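# Move the ring from the stake into the blue tray

## Task

Lift the ring up and off the stake, then set it down so it rests flat on the bottom of the blue tray.

## Robot and tools

Robot: two arms, left_arm and right_arm, facing each other across a table. Each has six joints and a parallel gripper. The scene frame has its origin at the table centre, +z up, and the table top at z = 0.020 m. left_arm's base is on the +y side at about (0.047, 0.464, 0.122) m and right_arm's is at about (-0.023, -0.455, 0.135) m. The arm names do not match the image sides. The gripper's fingers point along its own +x axis and close along its y axis. The reported end_effector_position is the point between the fingers, 3 to 4 cm behind the tips. Only the last 1.5 cm of each finger pad is flat.

The shared motion row: 14 numbers, each from -1 to 1. The first seven are for left_arm: dx, dy, dz, rx, ry, rz, opening. The last seven are the same for right_arm. Send all 14 even if only one arm moves. dx to rz are offsets, not a pose. They are measured from that arm's Hand target at the moment the action or move begins, along that Hand target's own axes. 1.0 equals 0.6 m of travel or 180 degrees of turn. rx, ry, rz form a single rotation vector. Opening is absolute: +1 is fully open (0.080 m) and -1 is fully closed. Empty fingers touch at about -0.78. Closing fully takes at least about 0.6 s. To keep an arm where it is, send six zeros and repeat its current opening, because a 0 in the opening slot is itself a command to half-close.

execute_actions(actions, cameras): actions is a list of actions. Each action is up to 15 rows, one row per 1/30 s step, and lasts 0.5 s. A short action repeats its last row. Every row in an action counts from the same start pose. Each new action starts again from the current Hand target, so repeating a row moves the arm further. cameras is a list of names, ["all"] or []. An empty actions list returns the state with images.

move(target, speed, blend, opening_speed, grip_force, blocking, cameras): target is one 14-number row, or a list of up to 15 rows. All rows count from the Hand targets at the start of the move, not from the row before. The paths are straight and stop after 10 s at most. speed is in m/s, from 0.002 to 4.3, default 0.25; turning is capped at twice that number in rad/s. blend is in metres and rounds corners in a list; 0 means stop at each row. opening_speed is change per second on the -1 to +1 scale, at least 0.2. grip_force is the per-pad force cap in newtons, from 8 to 34, given once or per arm; it stays set. With blocking=false the call returns after about 0.5 s while the motion continues. The result adds a "move:" line that says how the move ended: done (within 8 mm and 2 degrees), off_target, moving, held, blocked (stopped by an obstacle, now holding still) or fault. limits=paced means a pose was clipped; limits=held means steps were withheld. Moves do not avoid obstacles or the other arm.

wait(seconds 0 to 10) lets time pass while arms hold their commands. stop() brakes a running move. zoom_image(camera, region [x0, y0, x1, y1]) magnifies part of the newest image, with a region of at most 504 x 504 px. finished_scene(scene) ends the current scene, given its number; it cannot be undone. read_manual only gives licence texts.

Cameras: cam_head_left, cam_head_right, cam_left_wrist, cam_right_wrist, each 896x504.

Results: positions in metres and quat_wxyz in the scene frame. Hand target is the last commanded pose after clipping, and the next offsets start from it. The gripper often stops short of it because of sag and friction; check the position and the tilt, then send the missing difference. grip_measured uses the opening scale; to hold something, command about 0.08 below the reading at first contact. grip_effort_n is motor effort, not pad force. Joint torques, external torque estimates and motor temperatures are also reported. A MOTOR HOT line appears from 50 °C, and at 95 °C the arm is stopped.

Control limits: each step may turn the commanded orientation at most 32 degrees away from the measured one. Small moves may drift sideways or fail to happen. Near the base, a tiny hand motion can swing the whole arm, and paths passing close to the arm's own base can flip its shoulder, so route around the base.

Avoid: dropping the ring or letting it go while it moves; hitting the table, stake, tray or the other arm; grippers or wrist cameras touching each other; and any press between the arms. Contact torque at the limits (waist 18.2, shoulder 22.5, elbow 22.4, wrist pitch 5.92, wrist yaw 5.9, wrist roll 5.54 N m) stops the arm for 10 s. Very large single-step targets can cause an over-speed fault. Long pushes against unreachable poses, or holding loads for a long time with the arm stretched, heat the motors. The camera cable touching things counts as contact. Anything leaving the table fails the task. Time spent thinking passes on the robot too, and loose objects can be nudged now and then.

Each tool is called after ">>>" by a JSON object that holds its "fn" and its "kwargs", one argument or row to a line.

## Session

>>> {"fn": "execute_actions", "kwargs": {
  "actions": []
}}

Scene clock: 0.00 s.
left_arm: end_effector_position=(+0.3483, +0.4556, +0.1649) grip_measured=+1.000 grip_effort_n=n/a end_effector_quat_wxyz=(+0.603, +0.505, +0.266, -0.558) | right_arm: end_effector_position=(-0.2262, -0.0480, +0.2826) grip_measured=+1.000 grip_effort_n=n/a end_effector_quat_wxyz=(+0.526, -0.386, +0.007, +0.758)
Joint positions: left_arm=[1.774 1.645 0.888 -0.642 0.457 1.926 0.08] | right_arm=[0.546 1.687 1.094 -0.075 0.3 -0.283 0.08]
Joint velocities: within noise
Joint torques (N m): no reading
External joint torques (N m): no reading
Motor temperatures (°C): left_arm=[28 28 26 30 28 31] | right_arm=[25 29 28 32 30 34]
Heat: left arm: hottest wrist roll 31 °C (+0.0 °C/min); right arm: hottest wrist roll 34 °C (+0.0 °C/min).
Hand target: left_arm +0.3493, +0.4556, +0.1664; +0.603, +0.507, +0.265, -0.556 | right_arm -0.2267, -0.0471, +0.2868; +0.528, -0.381, +0.005, +0.759
Tool commands: left_gripper/opening=+1.0 right_gripper/opening=+1.0

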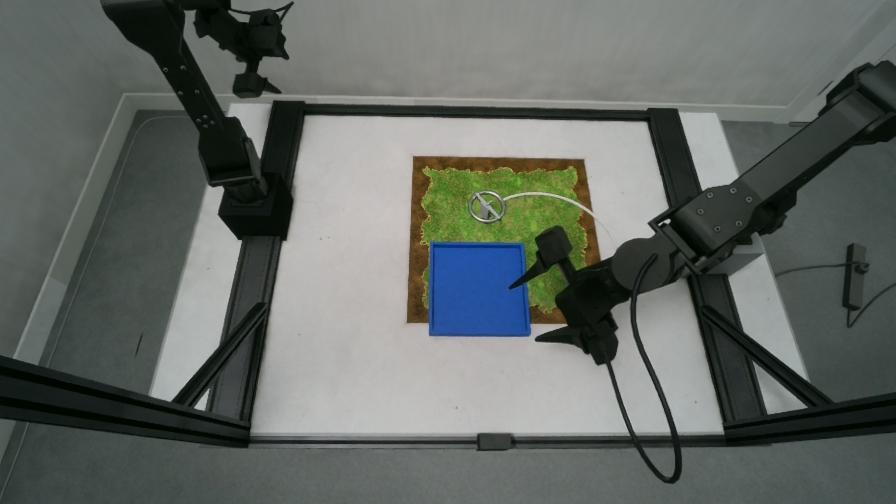

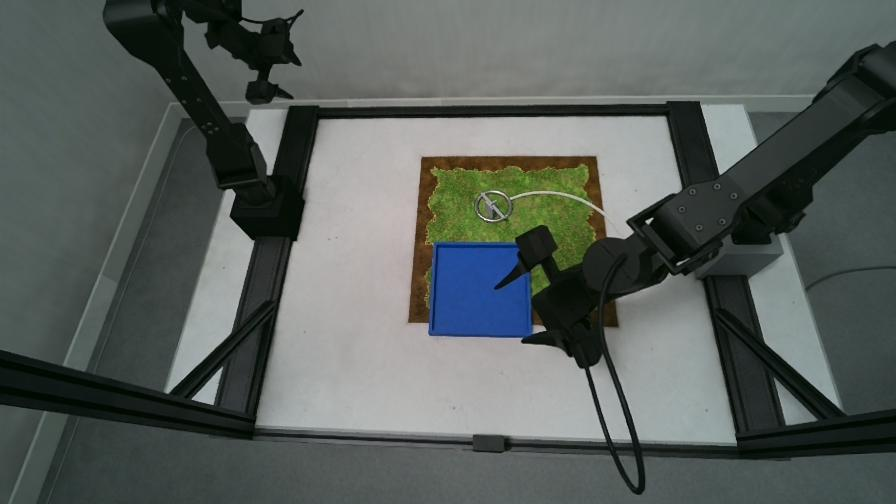

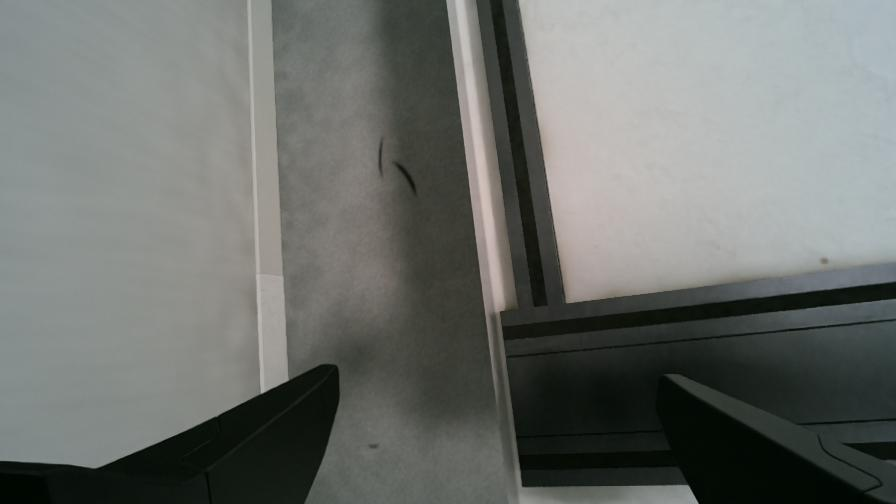

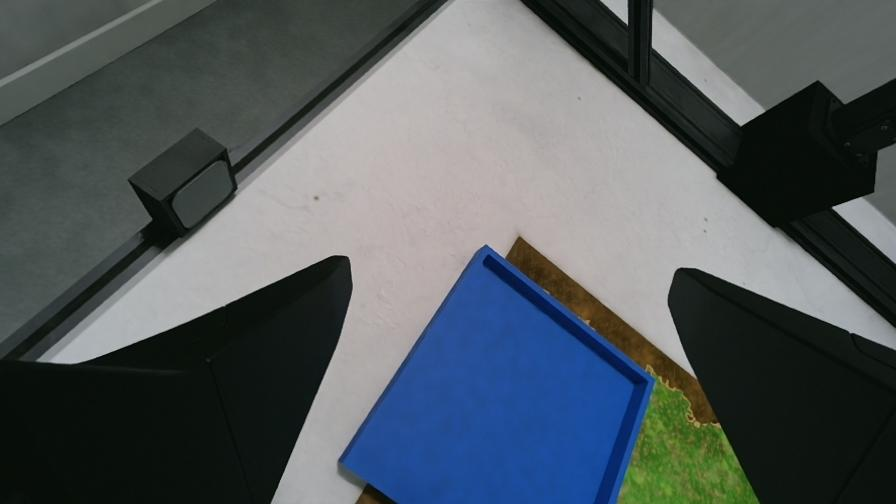

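>>> {"fn": "zoom_image", "kwargs": {
  "camera": "cam_head_left",
  "region": [440, 170, 620, 250]
}}

>>> {"fn": "zoom_image", "kwargs": {
  "camera": "cam_head_right",
  "region": [440, 170, 620, 250]
}}

Scaled by 2.800.

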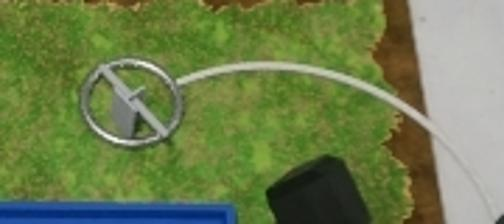

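Scaled by 2.800.

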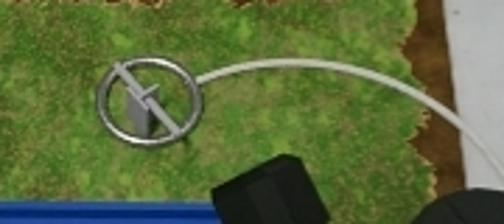

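>>> {"fn": "move", "kwargs": {
  "target": [0,0,0,0,0,0,1,0.144,-0.3433,-0.3735,0.4346,0.3167,-0.0739,0.0],
  "speed": 0.3,
  "cameras": ["cam_head_left","cam_right_wrist"]
}}

Scene clock: 90.07 s.
left_arm: end_effector_position=(+0.3483, +0.4556, +0.1649) grip_measured=+1.000 grip_effort_n=4.4 end_effector_quat_wxyz=(+0.603, +0.505, +0.266, -0.558) | right_arm: end_effector_position=(+0.0556, +0.0194, +0.1633) grip_measured=+0.002 grip_effort_n=-14.7 end_effector_quat_wxyz=(+0.655, -0.267, +0.650, +0.276)
Joint positions: left_arm=[1.774 1.645 0.888 -0.642 0.457 1.926 0.08] | right_arm=[-0.179 2.469 2.142 -1.229 -0.001 0.619 0.035]
Joint torques (N m): left_arm=[-0.09 -6.89 6.18 0.64 0.34 -0.03] | right_arm=[-0.01 -11.34 7.2 0.15 -0.16 0.15]
External joint torques (N m): left_arm=[-0.06 -1.27 1.11 0.12 0.02 -0.02] | right_arm=[0.09 -0.17 1.77 -0.18 -0.2 0.15]
Motor temperatures (°C): left_arm=[27 36 31 31 28 31] | right_arm=[25 41 33 38 30 34]
Heat: left arm: hottest shoulder 36 °C (+3.0 °C/min); right arm: hottest shoulder 41 °C (+5.1 °C/min).
Hand target: left_arm +0.3493, +0.4556, +0.1664; +0.603, +0.507, +0.265, -0.556 | right_arm +0.0543, +0.0211, +0.1588; +0.653, -0.266, +0.654, +0.275
Off the commanded pose: left_arm 0.002 m, 0 deg | right_arm 0.005 m, 1 deg.
move: done
Images, in order (width x height): cam_head_left 896x504, cam_right_wrist 896x504.

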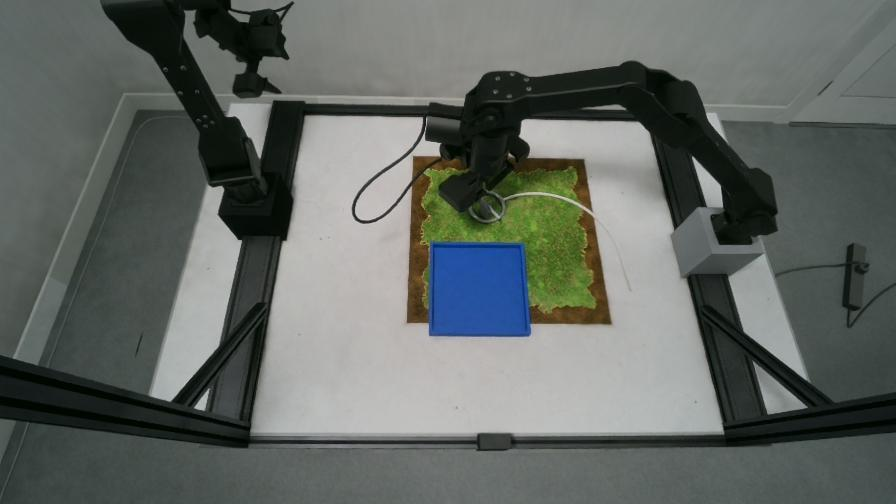

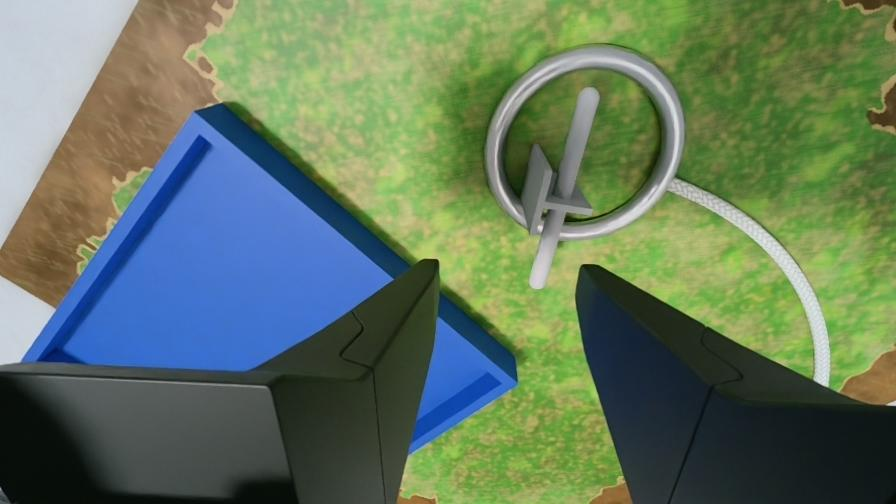

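>>> {"fn": "zoom_image", "kwargs": {
  "camera": "cam_right_wrist",
  "region": [460, 20, 720, 300]
}}

Scaled by 1.800.

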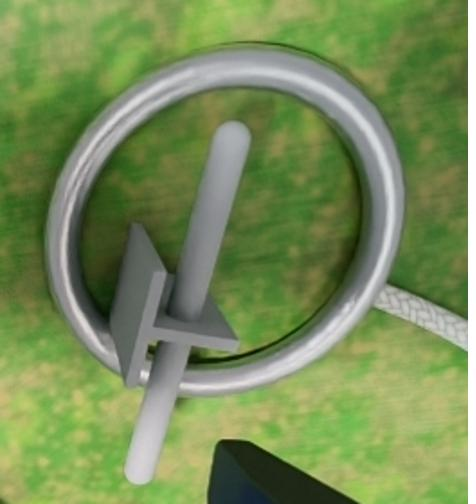

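>>> {"fn": "move", "kwargs": {
  "target": [0,0,0,0,0,0,1,0.073,-0.14,0.0226,-0.0556,0,0,0.0],
  "speed": 0.25,
  "cameras": ["cam_right_wrist"]
}}

Scene clock: 252.03 s.
left_arm: end_effector_position=(+0.3483, +0.4556, +0.1649) grip_measured=+1.000 grip_effort_n=4.9 end_effector_quat_wxyz=(+0.603, +0.505, +0.266, -0.558) | right_arm: end_effector_position=(+0.1228, -0.0305, +0.1045) grip_measured=+0.002 grip_effort_n=-14.7 end_effector_quat_wxyz=(+0.623, -0.328, +0.632, +0.323)
Joint positions: left_arm=[1.774 1.645 0.888 -0.642 0.457 1.926 0.08] | right_arm=[-0.346 2.414 1.801 -0.972 -0.003 0.283 0.035]
Joint torques (N m): left_arm=[-0.09 -6.88 6.17 0.64 0.34 -0.04] | right_arm=[0.03 -15.95 5 0.33 -0.15 -0.08]
External joint torques (N m): left_arm=[-0.08 -1.3 1.12 0.12 0.02 -0.03] | right_arm=[0.03 -5.37 -0.1 0.03 -0.17 -0.08]
Motor temperatures (°C): left_arm=[27 38 32 30 28 30] | right_arm=[25 45 36 32 30 34]
Heat: left arm: hottest shoulder 38 °C (+1.0 °C/min); right arm: hottest shoulder 45 °C (+3.0 °C/min).
Hand target: left_arm +0.3493, +0.4556, +0.1664; +0.603, +0.507, +0.265, -0.556 | right_arm +0.1230, -0.0282, +0.1141; +0.627, -0.322, +0.627, +0.331
Off the commanded pose: left_arm 0.002 m, 0 deg | right_arm 0.010 m, 1 deg.
move: off_target (right_arm)
Images, in order (width x height): cam_right_wrist 896x504.

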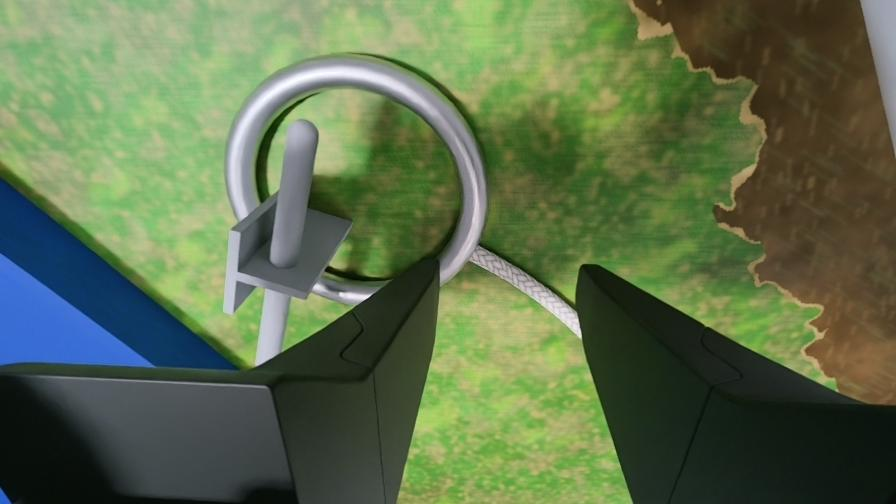

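>>> {"fn": "move", "kwargs": {
  "target": [0,0,0,0,0,0,1,0.0568,0.0122,0.0034,0,0,0,0.0],
  "speed": 0.12,
  "cameras": ["cam_right_wrist"]
}}

Scene clock: 287.17 s.
left_arm: end_effector_position=(+0.3483, +0.4556, +0.1649) grip_measured=+1.000 grip_effort_n=4.0 end_effector_quat_wxyz=(+0.603, +0.505, +0.266, -0.558) | right_arm: end_effector_position=(+0.1203, -0.0206, +0.0860) grip_measured=+0.002 grip_effort_n=-14.7 end_effector_quat_wxyz=(+0.631, -0.321, +0.622, +0.333)
Joint positions: left_arm=[1.774 1.645 0.888 -0.642 0.457 1.926 0.08] | right_arm=[-0.334 2.448 1.785 -0.887 -0.003 0.289 0.035]
Joint torques (N m): left_arm=[-0.09 -6.87 6.17 0.64 0.34 -0.04] | right_arm=[0.13 -11.28 5.29 0.34 -0.15 0.16]
External joint torques (N m): left_arm=[-0.11 -1.24 1.08 0.12 0.03 -0.03] | right_arm=[0.04 -0.64 0.27 -0.01 -0.16 0.16]
Motor temperatures (°C): left_arm=[27 38 32 30 28 30] | right_arm=[25 52 34 32 30 34]
Heat: left arm: hottest shoulder 38 °C (+0.0 °C/min); right arm: hottest shoulder 52 °C (+9.1 °C/min). Fold the right arm in close to its base, or ease its load, before you think long.
Hand target: left_arm +0.3493, +0.4556, +0.1664; +0.603, +0.507, +0.265, -0.556 | right_arm +0.1181, -0.0220, +0.0800; +0.627, -0.322, +0.627, +0.331
Off the commanded pose: left_arm 0.002 m, 0 deg | right_arm 0.006 m, 1 deg.
MOTOR HOT: joint 2 (shoulder) of the right arm reports 52 °C; the controller stops that arm at 95 °C. To cool a motor, set the load down, stop pushing, or move to a pose that needs little force.
move: done
Images, in order (width x height): cam_right_wrist 896x504.

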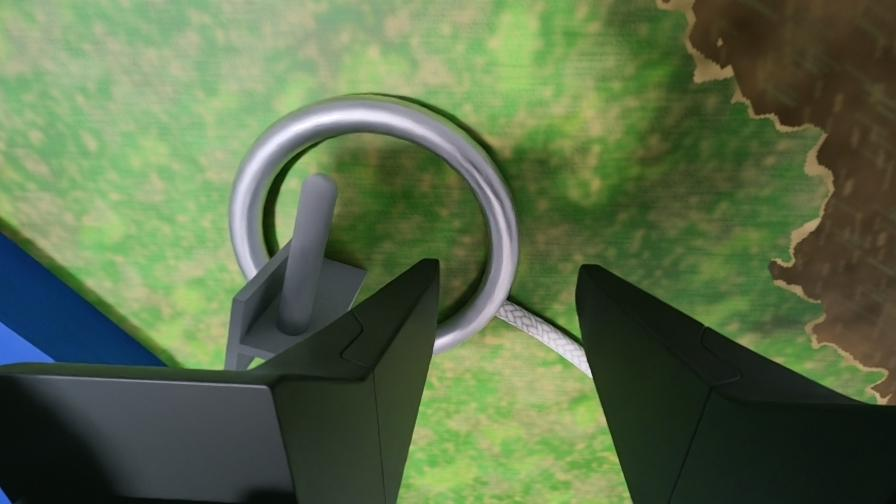

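>>> {"fn": "move", "kwargs": {
  "target": [0,0,0,0,0,0,1,0.0317,0.0,0.0,0,0,0,0.0],
  "speed": 0.08,
  "cameras": ["cam_right_wrist"]
}}

Scene clock: 301.87 s.
left_arm: end_effector_position=(+0.3483, +0.4556, +0.1649) grip_measured=+1.000 grip_effort_n=4.4 end_effector_quat_wxyz=(+0.603, +0.505, +0.266, -0.558) | right_arm: end_effector_position=(+0.1207, -0.0197, +0.0679) grip_measured=+0.002 grip_effort_n=-15.1 end_effector_quat_wxyz=(+0.632, -0.321, +0.622, +0.334)
Joint positions: left_arm=[1.774 1.645 0.888 -0.642 0.457 1.926 0.08] | right_arm=[-0.334 2.483 1.772 -0.837 -0.003 0.29 0.035]
Joint torques (N m): left_arm=[-0.11 -6.88 6.17 0.64 0.34 -0.04] | right_arm=[0.17 -11.1 4.97 0.36 -0.15 0.16]
External joint torques (N m): left_arm=[-0.09 -1.26 1.1 0.12 0.03 -0.03] | right_arm=[0.17 -0.34 0.01 0 -0.16 0.16]
Heat: left arm: hottest shoulder 38 °C (+0.0 °C/min); right arm: hottest shoulder 53 °C (+9.0 °C/min). Fold the right arm in close to its base, or ease its load, before you think long.
Hand target: left_arm +0.3493, +0.4556, +0.1664; +0.603, +0.507, +0.265, -0.556 | right_arm +0.1179, -0.0219, +0.0609; +0.627, -0.322, +0.627, +0.331
Off the commanded pose: left_arm 0.002 m, 0 deg | right_arm 0.008 m, 1 deg.
MOTOR HOT: still on. Joint 2 (shoulder) of the right arm reports 53 °C.
move: done
Images, in order (width x height): cam_right_wrist 896x504.

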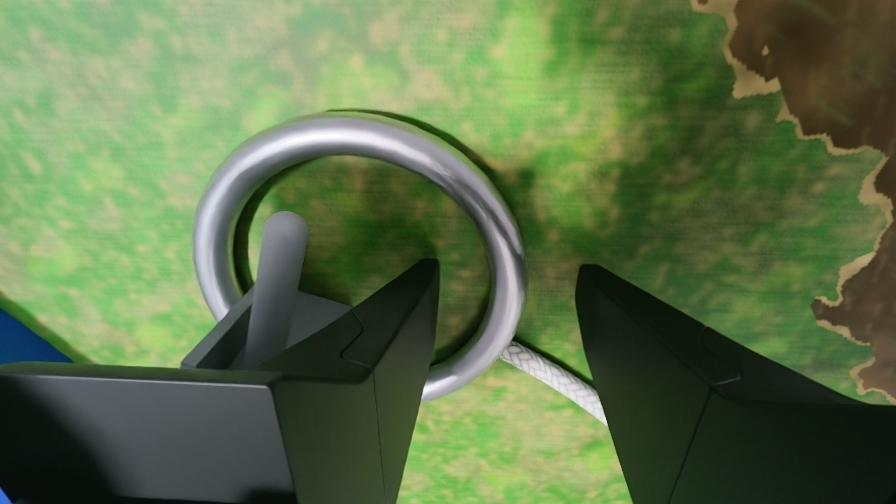

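>>> {"fn": "move", "kwargs": {
  "target": [
    [0,0,0,0,0,0,1,0.0108,0.0,0.0,0,0,0,0.0],
    [0,0,0,0,0,0,1,0.0108,0.0,0.0,0,0,0,-0.7]
  ],
  "speed": 0.06,
  "grip_force": 25,
  "opening_speed": 0.6,
  "cameras": ["cam_right_wrist"]
}}

Scene clock: 320.50 s.
left_arm: end_effector_position=(+0.3483, +0.4556, +0.1649) grip_measured=+1.000 grip_effort_n=4.4 end_effector_quat_wxyz=(+0.603, +0.505, +0.266, -0.558) | right_arm: end_effector_position=(+0.1207, -0.0177, +0.0649) grip_measured=-0.599 grip_effort_n=-65.4 end_effector_quat_wxyz=(+0.634, -0.319, +0.619, +0.336)
Joint positions: left_arm=[1.774 1.645 0.888 -0.642 0.457 1.926 0.08] | right_arm=[-0.333 2.489 1.77 -0.821 -0.004 0.29 0.008]
Joint torques (N m): left_arm=[-0.11 -6.89 6.17 0.64 0.34 -0.04] | right_arm=[0.08 -10.24 4.75 0.45 -0.13 0.15]
External joint torques (N m): left_arm=[-0.1 -1.25 1.06 0.1 0.02 -0.03] | right_arm=[0.05 0.56 -0.21 0.08 -0.14 0.15]
Motor temperatures (°C): left_arm=[27 38 32 30 28 30] | right_arm=[25 55 34 32 30 34]
Heat: left arm: hottest shoulder 38 °C (+0.0 °C/min); right arm: hottest shoulder 55 °C (+8.1 °C/min). Fold the right arm in close to its base, or ease its load, before you think long.
Hand target: left_arm +0.3493, +0.4556, +0.1664; +0.603, +0.507, +0.265, -0.556 | right_arm +0.1178, -0.0217, +0.0545; +0.627, -0.322, +0.627, +0.331
Off the commanded pose: left_arm 0.002 m, 0 deg | right_arm 0.012 m, 1 deg.
MOTOR HOT: still on. Joint 2 (shoulder) of the right arm reports 55 °C.
grip_force (N): 25, 25
move: off_target (right_arm); target 2's new opening was sent with right_arm's hand 0.011 m and 1 deg from that target
Images, in order (width x height): cam_right_wrist 896x504.

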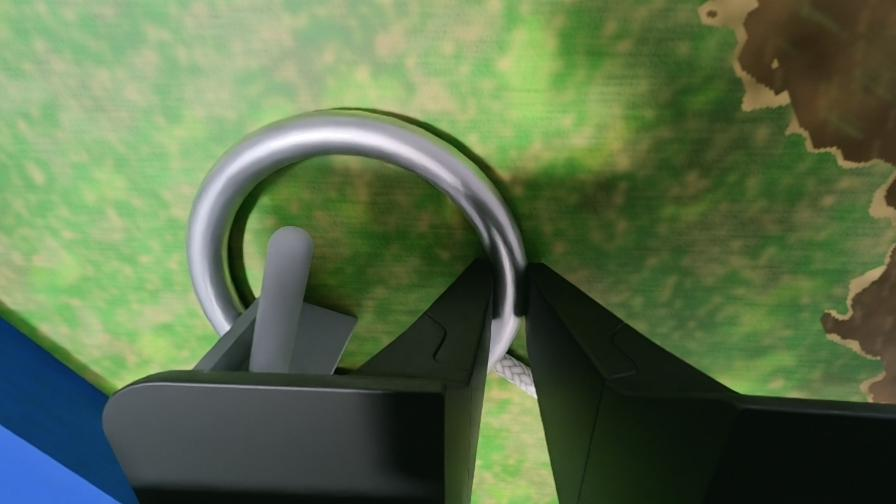

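>>> {"fn": "move", "kwargs": {
  "target": [0,0,0,0,0,0,1,-0.039,0.0187,0.015,0,0,0,-0.7],
  "speed": 0.08,
  "cameras": ["cam_right_wrist"]
}}

Scene clock: 378.07 s.
left_arm: end_effector_position=(+0.3483, +0.4556, +0.1649) grip_measured=+1.000 grip_effort_n=4.4 end_effector_quat_wxyz=(+0.603, +0.505, +0.266, -0.558) | right_arm: end_effector_position=(+0.1147, -0.0109, +0.0799) grip_measured=-0.599 grip_effort_n=-65.4 end_effector_quat_wxyz=(+0.628, -0.325, +0.626, +0.330)
Joint positions: left_arm=[1.774 1.645 0.888 -0.642 0.457 1.926 0.08] | right_arm=[-0.316 2.5 1.858 -0.921 -0.004 0.307 0.008]
Joint torques (N m): left_arm=[-0.1 -6.88 6.16 0.64 0.34 -0.04] | right_arm=[0.11 -11.67 6.9 0.14 -0.13 0.16]
External joint torques (N m): left_arm=[-0.16 -1.28 1.08 0.11 0.03 -0.02] | right_arm=[0.09 -0.7 1.79 -0.2 -0.14 0.16]
Motor temperatures (°C): left_arm=[27 39 32 30 28 30] | right_arm=[25 56 34 32 30 34]
Heat: left arm: hottest shoulder 39 °C (+1.0 °C/min); right arm: hottest shoulder 56 °C (+1.0 °C/min). Fold the right arm in close to its base, or ease its load, before you think long.
Hand target: left_arm +0.3493, +0.4556, +0.1664; +0.603, +0.507, +0.265, -0.556 | right_arm +0.1139, -0.0083, +0.0780; +0.627, -0.322, +0.627, +0.331
Off the commanded pose: left_arm 0.002 m, 0 deg | right_arm 0.003 m, 0 deg.
MOTOR HOT: still on. Joint 2 (shoulder) of the right arm reports 56 °C.
grip_force (N): 25, 25
move: done
Images, in order (width x height): cam_right_wrist 896x504.

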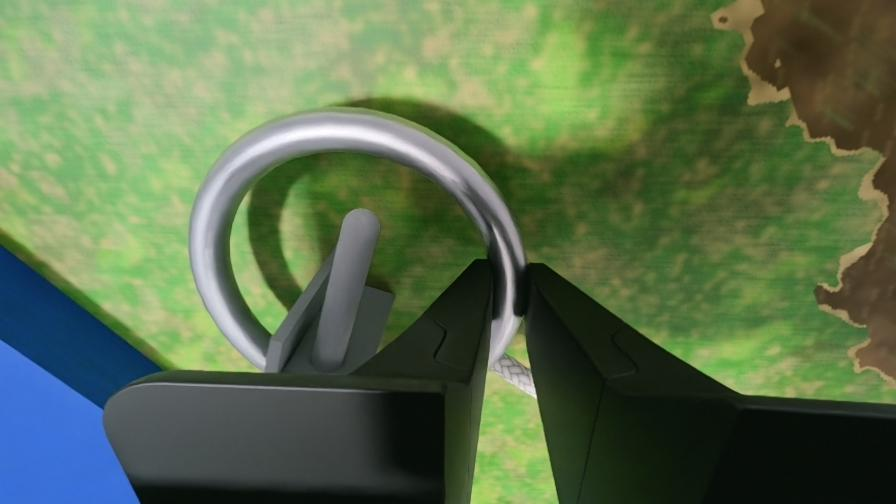

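>>> {"fn": "move", "kwargs": {
  "target": [0,0,0,0,0,0,1,-0.015,0.0052,-0.0228,0,-0.0964,-0.0267,-0.7],
  "speed": 0.1,
  "cameras": ["cam_right_wrist","cam_head_left"]
}}

Scene clock: 392.03 s.
left_arm: end_effector_position=(+0.3483, +0.4556, +0.1649) grip_measured=+1.000 grip_effort_n=4.4 end_effector_quat_wxyz=(+0.603, +0.505, +0.266, -0.558) | right_arm: end_effector_position=(+0.1031, -0.0211, +0.0763) grip_measured=-0.599 grip_effort_n=-65.4 end_effector_quat_wxyz=(+0.721, -0.302, +0.520, +0.346)
Joint positions: left_arm=[1.774 1.645 0.888 -0.642 0.457 1.926 0.08] | right_arm=[-0.239 2.306 1.438 -0.468 0.175 0.363 0.008]
Joint torques (N m): left_arm=[-0.06 -6.89 6.15 0.64 0.34 -0.04] | right_arm=[0.21 -15.12 4.88 0.77 0.39 0.17]
External joint torques (N m): left_arm=[-0.03 -1.28 1.08 0.11 0.02 -0.02] | right_arm=[0.19 -5.22 -0.1 0.06 0.27 0.16]
Motor temperatures (°C): left_arm=[27 39 33 30 28 30] | right_arm=[25 57 34 32 30 34]
Heat: left arm: hottest shoulder 39 °C (+1.0 °C/min); right arm: hottest shoulder 57 °C (+1.0 °C/min). Fold the right arm in close to its base, or ease its load, before you think long.
Hand target: left_arm +0.3493, +0.4556, +0.1664; +0.603, +0.507, +0.265, -0.556 | right_arm +0.1036, -0.0178, +0.0869; +0.728, -0.295, +0.512, +0.349
Off the commanded pose: left_arm 0.002 m, 0 deg | right_arm 0.011 m, 2 deg.
MOTOR HOT: still on. Joint 2 (shoulder) of the right arm reports 57 °C.
grip_force (N): 25, 25
move: off_target (right_arm)
Images, in order (width x height): cam_head_left 896x504, cam_right_wrist 896x504.

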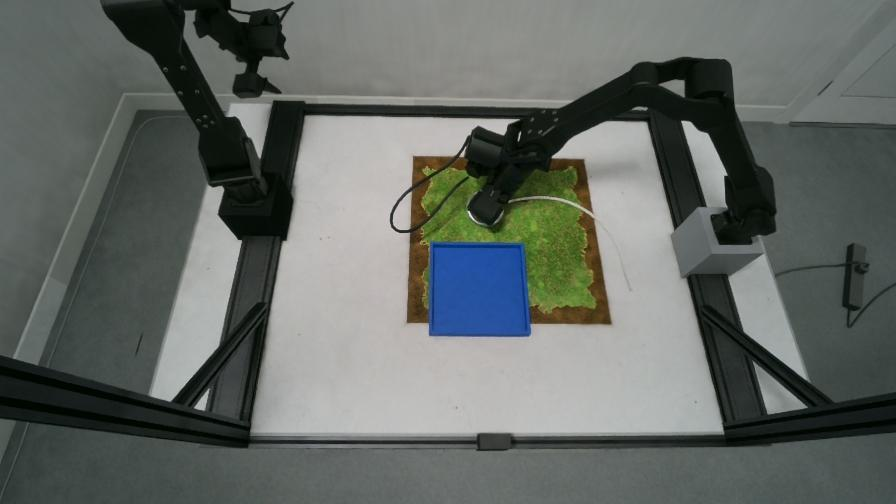

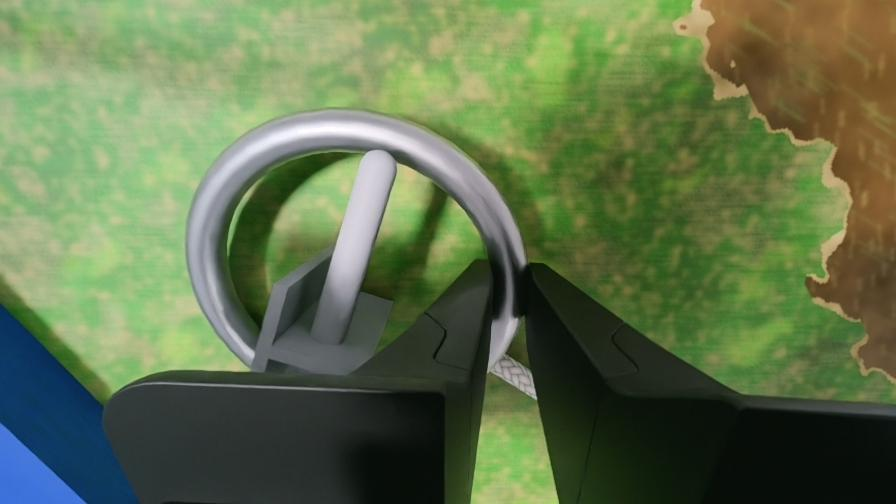

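>>> {"fn": "zoom_image", "kwargs": {
  "camera": "cam_right_wrist",
  "region": [290, 80, 470, 240]
}}

Scaled by 2.800.

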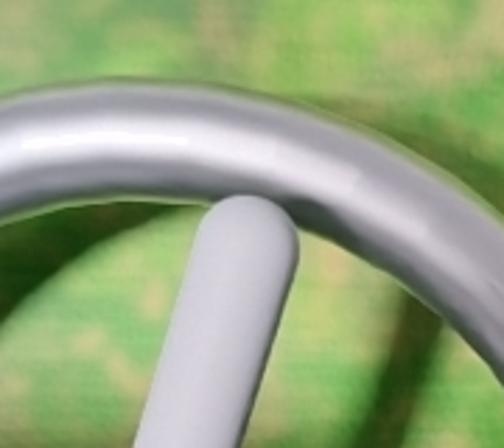

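>>> {"fn": "move", "kwargs": {
  "target": [0,0,0,0,0,0,1,0.0085,-0.0028,0.0093,0,0,0,-0.7],
  "speed": 0.04,
  "cameras": ["cam_right_wrist"]
}}

>>> {"fn": "zoom_image", "kwargs": {
  "camera": "cam_right_wrist",
  "region": [180, 80, 540, 380]
}}

Scene clock: 435.20 s.
left_arm: end_effector_position=(+0.3483, +0.4556, +0.1649) grip_measured=+1.000 grip_effort_n=4.0 end_effector_quat_wxyz=(+0.603, +0.505, +0.266, -0.558) | right_arm: end_effector_position=(+0.1061, -0.0184, +0.0789) grip_measured=-0.599 grip_effort_n=-65.4 end_effector_quat_wxyz=(+0.723, -0.299, +0.518, +0.347)
Joint positions: left_arm=[1.774 1.645 0.888 -0.642 0.457 1.926 0.08] | right_arm=[-0.244 2.306 1.448 -0.469 0.175 0.361 0.008]
Joint torques (N m): left_arm=[-0.1 -6.89 6.15 0.65 0.34 -0.05] | right_arm=[-0.19 -12.16 6.82 0.64 0.32 -0.08]
External joint torques (N m): left_arm=[-0.08 -1.23 1.03 0.11 0.02 -0.03] | right_arm=[-0.19 -2.31 1.9 -0.06 0.19 -0.08]
Motor temperatures (°C): left_arm=[27 39 33 30 28 30] | right_arm=[25 59 33 33 30 34]
Heat: left arm: hottest shoulder 39 °C (+0.0 °C/min); right arm: hottest shoulder 59 °C (+3.0 °C/min). Fold the right arm in close to its base, or ease its load, before you think long.
Hand target: left_arm +0.3493, +0.4556, +0.1664; +0.603, +0.507, +0.265, -0.556 | right_arm +0.1091, -0.0133, +0.0839; +0.728, -0.295, +0.512, +0.349
Off the commanded pose: left_arm 0.002 m, 0 deg | right_arm 0.008 m, 1 deg.
MOTOR HOT: still on. Joint 2 (shoulder) of the right arm reports 59 °C.
grip_force (N): 25, 25
move: done
Images, in order (width x height): cam_right_wrist 896x504.

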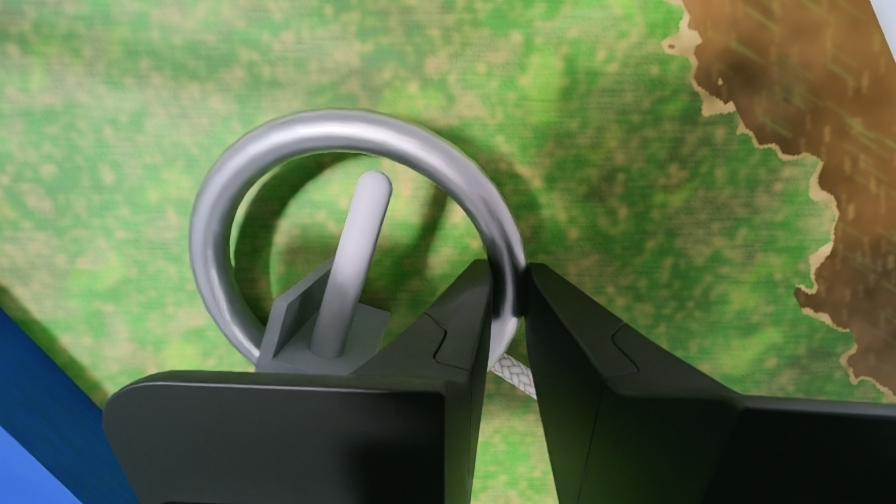

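Scaled by 1.400.

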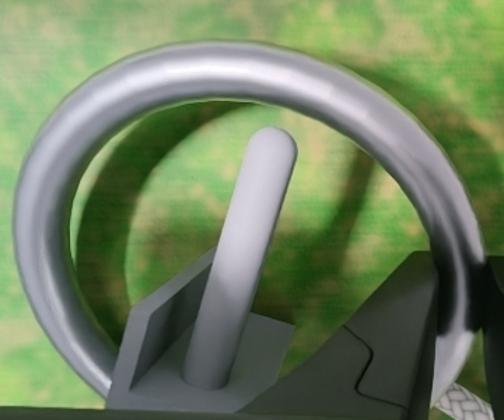

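>>> {"fn": "move", "kwargs": {
  "target": [0,0,0,0,0,0,1,-0.026,0.0025,-0.0063,0,-0.0482,-0.0134,-0.7],
  "speed": 0.06,
  "cameras": ["cam_right_wrist"]
}}

>>> {"fn": "zoom_image", "kwargs": {
  "camera": "cam_right_wrist",
  "region": [180, 80, 540, 380]
}}

Scene clock: 451.00 s.
left_arm: end_effector_position=(+0.3483, +0.4556, +0.1649) grip_measured=+1.000 grip_effort_n=4.0 end_effector_quat_wxyz=(+0.603, +0.505, +0.266, -0.558) | right_arm: end_effector_position=(+0.1019, -0.0230, +0.0847) grip_measured=-0.599 grip_effort_n=-65.4 end_effector_quat_wxyz=(+0.764, -0.289, +0.458, +0.351)
Joint positions: left_arm=[1.774 1.645 0.888 -0.642 0.457 1.926 0.08] | right_arm=[-0.203 2.234 1.293 -0.28 0.281 0.369 0.008]
Joint torques (N m): left_arm=[-0.08 -6.89 6.18 0.65 0.34 -0.03] | right_arm=[0.24 -15.06 4.93 0.98 0.44 0.18]
External joint torques (N m): left_arm=[-0.03 -1.35 1.23 0.16 0.02 -0.02] | right_arm=[0.24 -5.72 0.09 0.12 0.26 0.17]
Motor temperatures (°C): left_arm=[27 39 33 30 28 30] | right_arm=[25 59 33 33 30 34]
Heat: left arm: hottest shoulder 39 °C (+0.0 °C/min); right arm: hottest shoulder 59 °C (+2.0 °C/min). Fold the right arm in close to its base, or ease its load, before you think long.
Hand target: left_arm +0.3493, +0.4556, +0.1664; +0.603, +0.507, +0.265, -0.556 | right_arm +0.1023, -0.0186, +0.0975; +0.771, -0.278, +0.449, +0.355
Off the commanded pose: left_arm 0.002 m, 0 deg | right_arm 0.014 m, 2 deg.
MOTOR HOT: still on. Joint 2 (shoulder) of the right arm reports 59 °C.
grip_force (N): 25, 25
move: off_target (right_arm)
Images, in order (width x height): cam_right_wrist 896x504.

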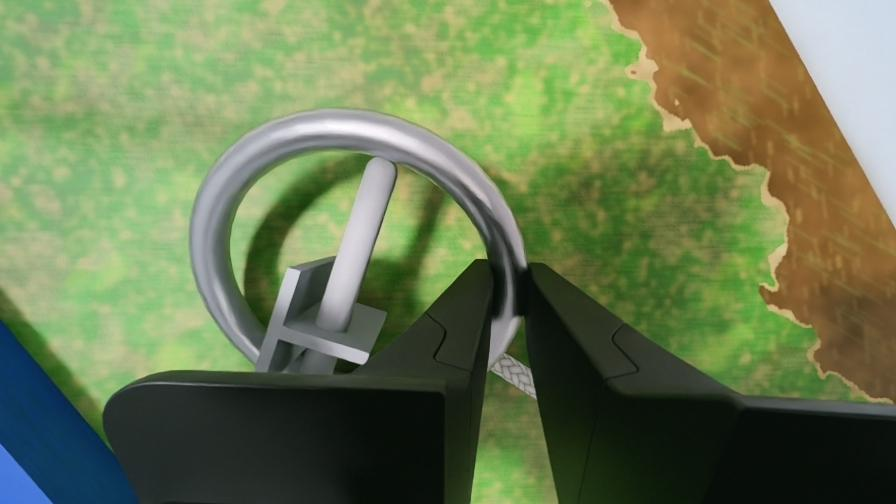

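Scaled by 1.400.

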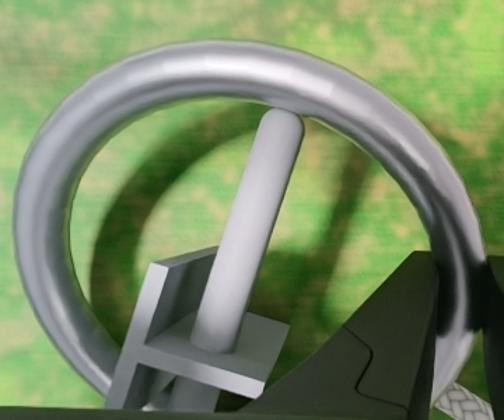

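>>> {"fn": "zoom_image", "kwargs": {
  "camera": "cam_right_wrist",
  "region": [340, 120, 440, 190]
}}

Scaled by 5.040.

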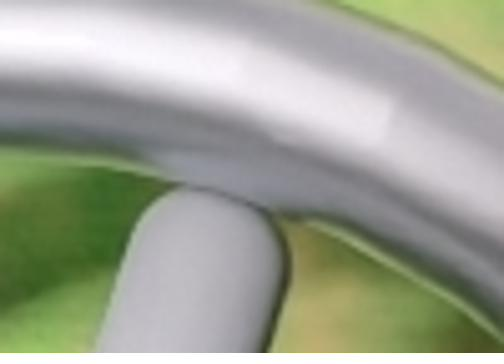

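>>> {"fn": "move", "kwargs": {
  "target": [0,0,0,0,0,0,1,-0.0418,0.0083,-0.0275,0,-0.075,-0.0208,-0.7],
  "speed": 0.1,
  "cameras": ["cam_right_wrist"]
}}

>>> {"fn": "zoom_image", "kwargs": {
  "camera": "cam_right_wrist",
  "region": [180, 80, 540, 380]
}}

Scene clock: 484.57 s.
left_arm: end_effector_position=(+0.3483, +0.4556, +0.1649) grip_measured=+1.000 grip_effort_n=4.9 end_effector_quat_wxyz=(+0.603, +0.505, +0.266, -0.558) | right_arm: end_effector_position=(+0.0809, -0.0392, +0.1001) grip_measured=-0.599 grip_effort_n=-65.8 end_effector_quat_wxyz=(+0.823, -0.262, +0.354, +0.358)
Joint positions: left_arm=[1.774 1.645 0.888 -0.642 0.457 1.926 0.08] | right_arm=[-0.097 2.115 1.023 0.043 0.476 0.39 0.008]
Joint torques (N m): left_arm=[-0.1 -6.88 6.16 0.64 0.34 -0.04] | right_arm=[0.26 -13.55 4.67 1.26 0.58 0.17]
External joint torques (N m): left_arm=[-0.12 -1.24 1.05 0.11 0.02 -0.02] | right_arm=[0.24 -5.21 0.09 0.19 0.32 0.16]
Motor temperatures (°C): left_arm=[27 40 33 30 28 30] | right_arm=[25 60 34 34 30 34]
Heat: left arm: hottest shoulder 40 °C (+1.0 °C/min); right arm: hottest shoulder 60 °C (+1.0 °C/min). Fold the right arm in close to its base, or ease its load, before you think long.
Hand target: left_arm +0.3493, +0.4556, +0.1664; +0.603, +0.507, +0.265, -0.556 | right_arm +0.0814, -0.0354, +0.1121; +0.830, -0.249, +0.346, +0.360
Off the commanded pose: left_arm 0.002 m, 0 deg | right_arm 0.012 m, 2 deg.
MOTOR HOT: still on. Joint 2 (shoulder) of the right arm reports 60 °C.
grip_force (N): 25, 25
move: off_target (right_arm)
Images, in order (width x height): cam_right_wrist 896x504.

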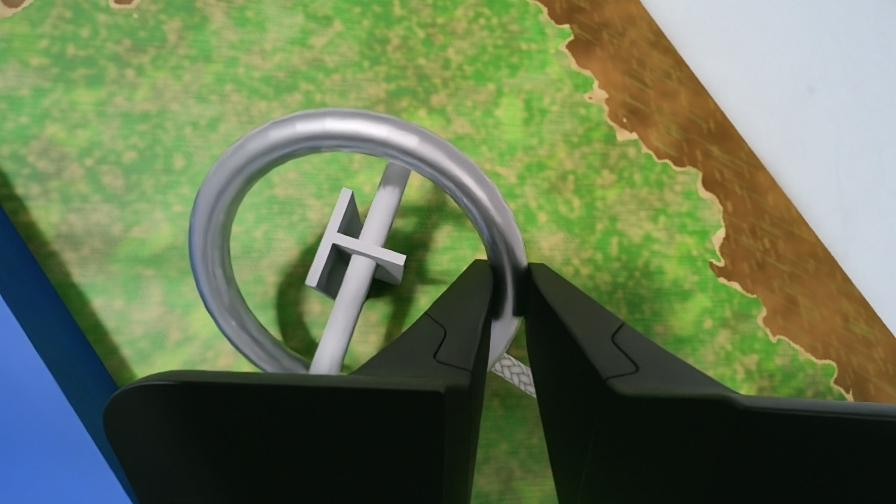

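Scaled by 1.400.

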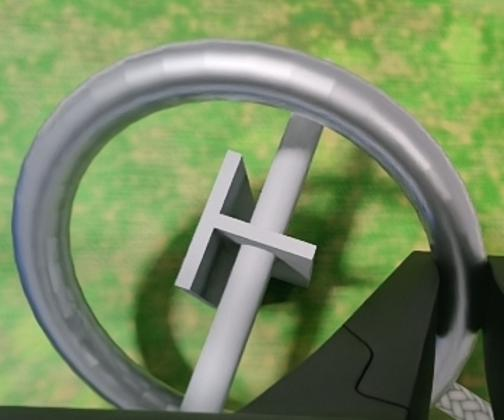

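>>> {"fn": "move", "kwargs": {
  "target": [0,0,0,0,0,0,1,-0.04,0.0103,-0.0368,0,0,0,-0.7],
  "speed": 0.1,
  "cameras": ["cam_right_wrist"]
}}

Scene clock: 507.53 s.
left_arm: end_effector_position=(+0.3483, +0.4556, +0.1649) grip_measured=+1.000 grip_effort_n=4.4 end_effector_quat_wxyz=(+0.603, +0.505, +0.266, -0.558) | right_arm: end_effector_position=(+0.0554, -0.0594, +0.1046) grip_measured=-0.599 grip_effort_n=-65.4 end_effector_quat_wxyz=(+0.824, -0.261, +0.352, +0.359)
Joint positions: left_arm=[1.774 1.645 0.888 -0.642 0.457 1.926 0.08] | right_arm=[-0.026 2.047 0.932 0.036 0.512 0.459 0.008]
Joint torques (N m): left_arm=[-0.11 -6.88 6.17 0.65 0.34 -0.03] | right_arm=[0.1 -12.68 4.53 1.02 0.61 0.22]
External joint torques (N m): left_arm=[-0.12 -1.27 1.1 0.12 0.02 -0.02] | right_arm=[0.05 -5 0.18 0.01 0.33 0.21]
Motor temperatures (°C): left_arm=[27 40 33 30 28 30] | right_arm=[25 60 34 35 30 34]
Heat: left arm: hottest shoulder 40 °C (+1.0 °C/min); right arm: hottest shoulder 60 °C (+2.0 °C/min). Fold the right arm in close to its base, or ease its load, before you think long.
Hand target: left_arm +0.3493, +0.4556, +0.1664; +0.603, +0.507, +0.265, -0.556 | right_arm +0.0559, -0.0564, +0.1150; +0.830, -0.249, +0.346, +0.360
Off the commanded pose: left_arm 0.002 m, 0 deg | right_arm 0.011 m, 2 deg.
MOTOR HOT: still on. Joint 2 (shoulder) of the right arm reports 60 °C.
grip_force (N): 25, 25
move: off_target (right_arm)
Images, in order (width x height): cam_right_wrist 896x504.

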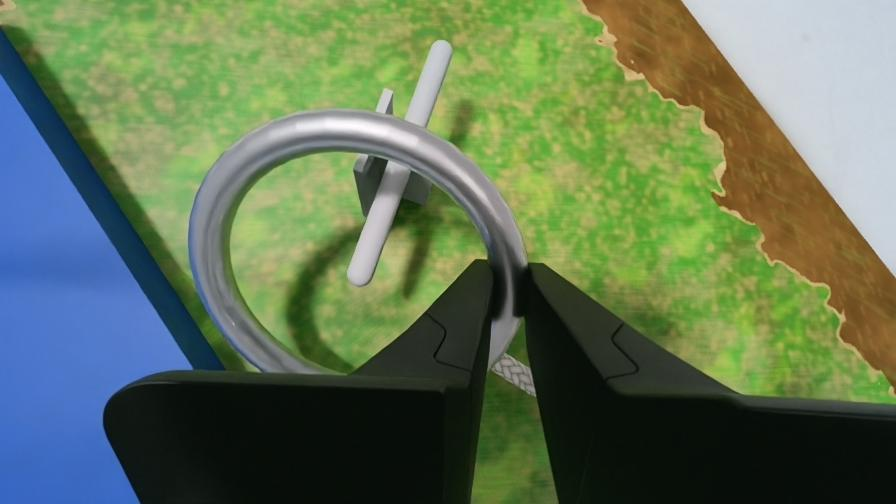

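>>> {"fn": "move", "kwargs": {
  "target": [
    [0,0,0,0,0,0,1,-0.1382,-0.0301,0.1167,0,0,0,-0.7],
    [0,0,0,0,0,0,1,-0.1248,0.1905,0.0322,0,0.2195,0.0609,-0.7]
  ],
  "speed": [0.12,0.2],
  "blend": [0.02,0],
  "cameras": ["cam_head_left","cam_right_wrist"]
}}

Scene clock: 518.37 s.
left_arm: end_effector_position=(+0.3483, +0.4556, +0.1649) grip_measured=+1.000 grip_effort_n=4.9 end_effector_quat_wxyz=(+0.603, +0.505, +0.266, -0.558) | right_arm: end_effector_position=(-0.0599, -0.0079, +0.1660) grip_measured=-0.599 grip_effort_n=-65.4 end_effector_quat_wxyz=(+0.629, -0.325, +0.625, +0.330)
Joint positions: left_arm=[1.774 1.645 0.888 -0.642 0.457 1.926 0.08] | right_arm=[0.069 2.319 1.887 -1.13 0.003 0.692 0.008]
Joint torques (N m): left_arm=[-0.08 -6.88 6.16 0.64 0.34 -0.04] | right_arm=[0.14 -11.07 7.43 0.16 -0.19 0.14]
External joint torques (N m): left_arm=[-0.08 -1.28 1.12 0.13 0.03 -0.03] | right_arm=[0.06 -0.62 1.99 -0.18 -0.22 0.14]
Motor temperatures (°C): left_arm=[27 40 33 30 28 30] | right_arm=[25 62 34 35 30 34]
Heat: left arm: hottest shoulder 40 °C (+1.0 °C/min); right arm: hottest shoulder 62 °C (+3.0 °C/min). Fold the right arm in close to its base, or ease its load, before you think long.
Hand target: left_arm +0.3493, +0.4556, +0.1664; +0.603, +0.507, +0.265, -0.556 | right_arm -0.0620, -0.0049, +0.1650; +0.627, -0.322, +0.627, +0.331
Off the commanded pose: left_arm 0.002 m, 0 deg | right_arm 0.004 m, 1 deg.
MOTOR HOT: still on. Joint 2 (shoulder) of the right arm reports 62 °C.
grip_force (N): 25, 25
move: done
Images, in order (width x height): cam_head_left 896x504, cam_right_wrist 896x504.

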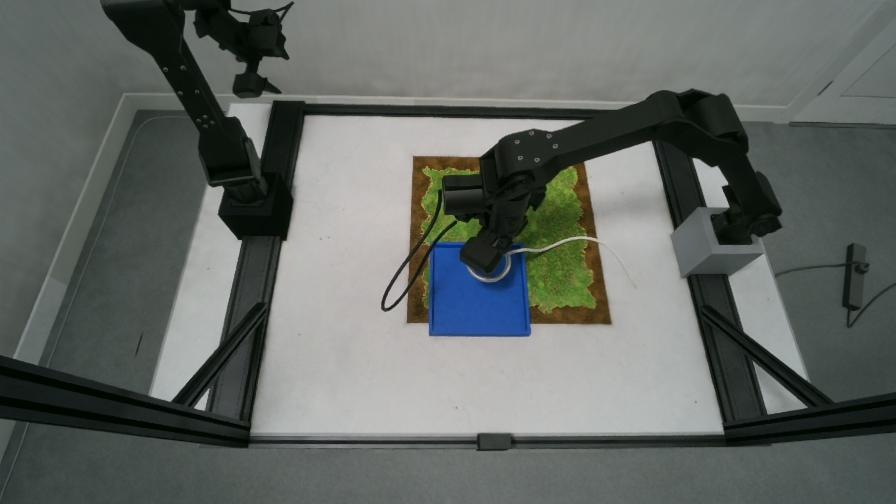

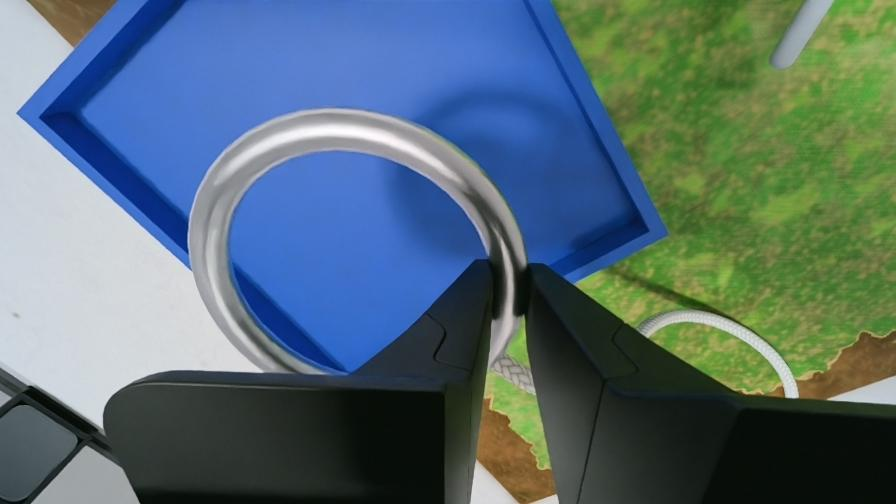

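>>> {"fn": "move", "kwargs": {
  "target": [
    [0,0,0,0,0,0,1,0.1367,0.02,0,0,0,0,-0.7],
    [0,0,0,0,0,0,1,0.1583,0.02,0,0,0,0,-0.7]
  ],
  "speed": [0.15,0.05],
  "blend": [0.005,0],
  "cameras": ["cam_right_wrist"]
}}

Scene clock: 533.73 s.
left_arm: end_effector_position=(+0.3483, +0.4556, +0.1649) grip_measured=+1.000 grip_effort_n=4.9 end_effector_quat_wxyz=(+0.603, +0.505, +0.266, -0.558) | right_arm: end_effector_position=(-0.0704, +0.0049, +0.0754) grip_measured=-0.599 grip_effort_n=-65.4 end_effector_quat_wxyz=(+0.631, -0.320, +0.623, +0.334)
Joint positions: left_arm=[1.774 1.645 0.888 -0.642 0.457 1.926 0.08] | right_arm=[0.089 2.486 1.811 -0.874 0.003 0.713 0.008]
Joint torques (N m): left_arm=[-0.08 -6.86 6.13 0.64 0.34 -0.04] | right_arm=[0.2 -11.54 5.24 0.38 -0.18 0.14]
External joint torques (N m): left_arm=[-0.1 -1.19 1 0.1 0.01 -0.03] | right_arm=[0.12 -0.72 0.21 0.03 -0.21 0.14]
Motor temperatures (°C): left_arm=[27 40 33 30 28 30] | right_arm=[25 60 35 34 30 34]
Heat: left arm: hottest shoulder 40 °C (+1.0 °C/min); right arm: hottest shoulder 60 °C (+1.0 °C/min). Fold the right arm in close to its base, or ease its load, before you think long.
Hand target: left_arm +0.3493, +0.4556, +0.1664; +0.603, +0.507, +0.265, -0.556 | right_arm -0.0724, +0.0029, +0.0701; +0.627, -0.322, +0.627, +0.331
Off the commanded pose: left_arm 0.002 m, 0 deg | right_arm 0.006 m, 1 deg.
MOTOR HOT: still on. Joint 2 (shoulder) of the right arm reports 60 °C.
grip_force (N): 25, 25
move: done
Images, in order (width x height): cam_right_wrist 896x504.

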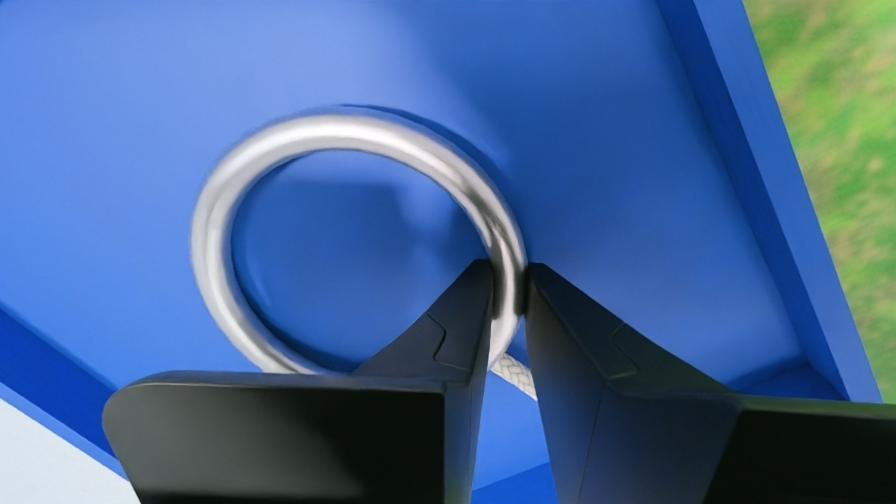

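>>> {"fn": "move", "kwargs": {
  "target": [0,0,0,0,0,0,1,0.0142,0,0,0,-0.006,0,-0.7],
  "speed": 0.04,
  "cameras": ["cam_right_wrist"]
}}

Scene clock: 537.70 s.
left_arm: end_effector_position=(+0.3483, +0.4556, +0.1649) grip_measured=+1.000 grip_effort_n=4.0 end_effector_quat_wxyz=(+0.603, +0.505, +0.266, -0.558) | right_arm: end_effector_position=(-0.0708, +0.0049, +0.0701) grip_measured=-0.599 grip_effort_n=-65.4 end_effector_quat_wxyz=(+0.633, -0.316, +0.622, +0.337)
Joint positions: left_arm=[1.774 1.645 0.888 -0.642 0.457 1.926 0.08] | right_arm=[0.09 2.486 1.788 -0.839 0.004 0.717 0.008]
Joint torques (N m): left_arm=[-0.09 -6.88 6.16 0.64 0.34 -0.04] | right_arm=[0.41 -10.92 4.66 1.25 0.2 0.16]
External joint torques (N m): left_arm=[-0.1 -1.3 1.13 0.13 0.03 -0.02] | right_arm=[0.42 -0.02 -0.4 0.86 0.16 0.16]
Motor temperatures (°C): left_arm=[27 40 33 30 28 30] | right_arm=[25 60 35 34 30 34]
Heat: left arm: hottest shoulder 40 °C (+1.0 °C/min); right arm: hottest shoulder 60 °C (+1.0 °C/min). Fold the right arm in close to its base, or ease its load, before you think long.
Hand target: left_arm +0.3493, +0.4556, +0.1664; +0.603, +0.507, +0.265, -0.556 | right_arm -0.0724, +0.0030, +0.0615; +0.633, -0.319, +0.621, +0.334
Off the commanded pose: left_arm 0.002 m, 0 deg | right_arm 0.009 m, 0 deg.
MOTOR HOT: still on. Joint 2 (shoulder) of the right arm reports 60 °C.
grip_force (N): 25, 25
move: off_target (right_arm)
Images, in order (width x height): cam_right_wrist 896x504.

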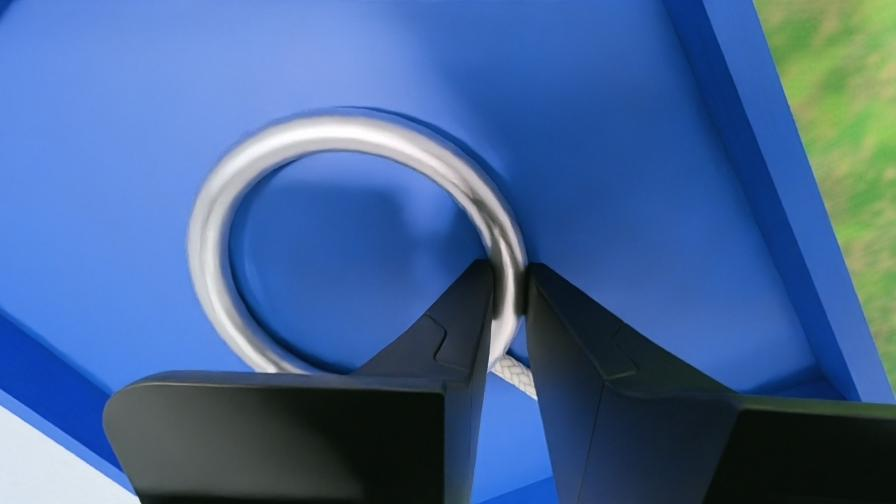

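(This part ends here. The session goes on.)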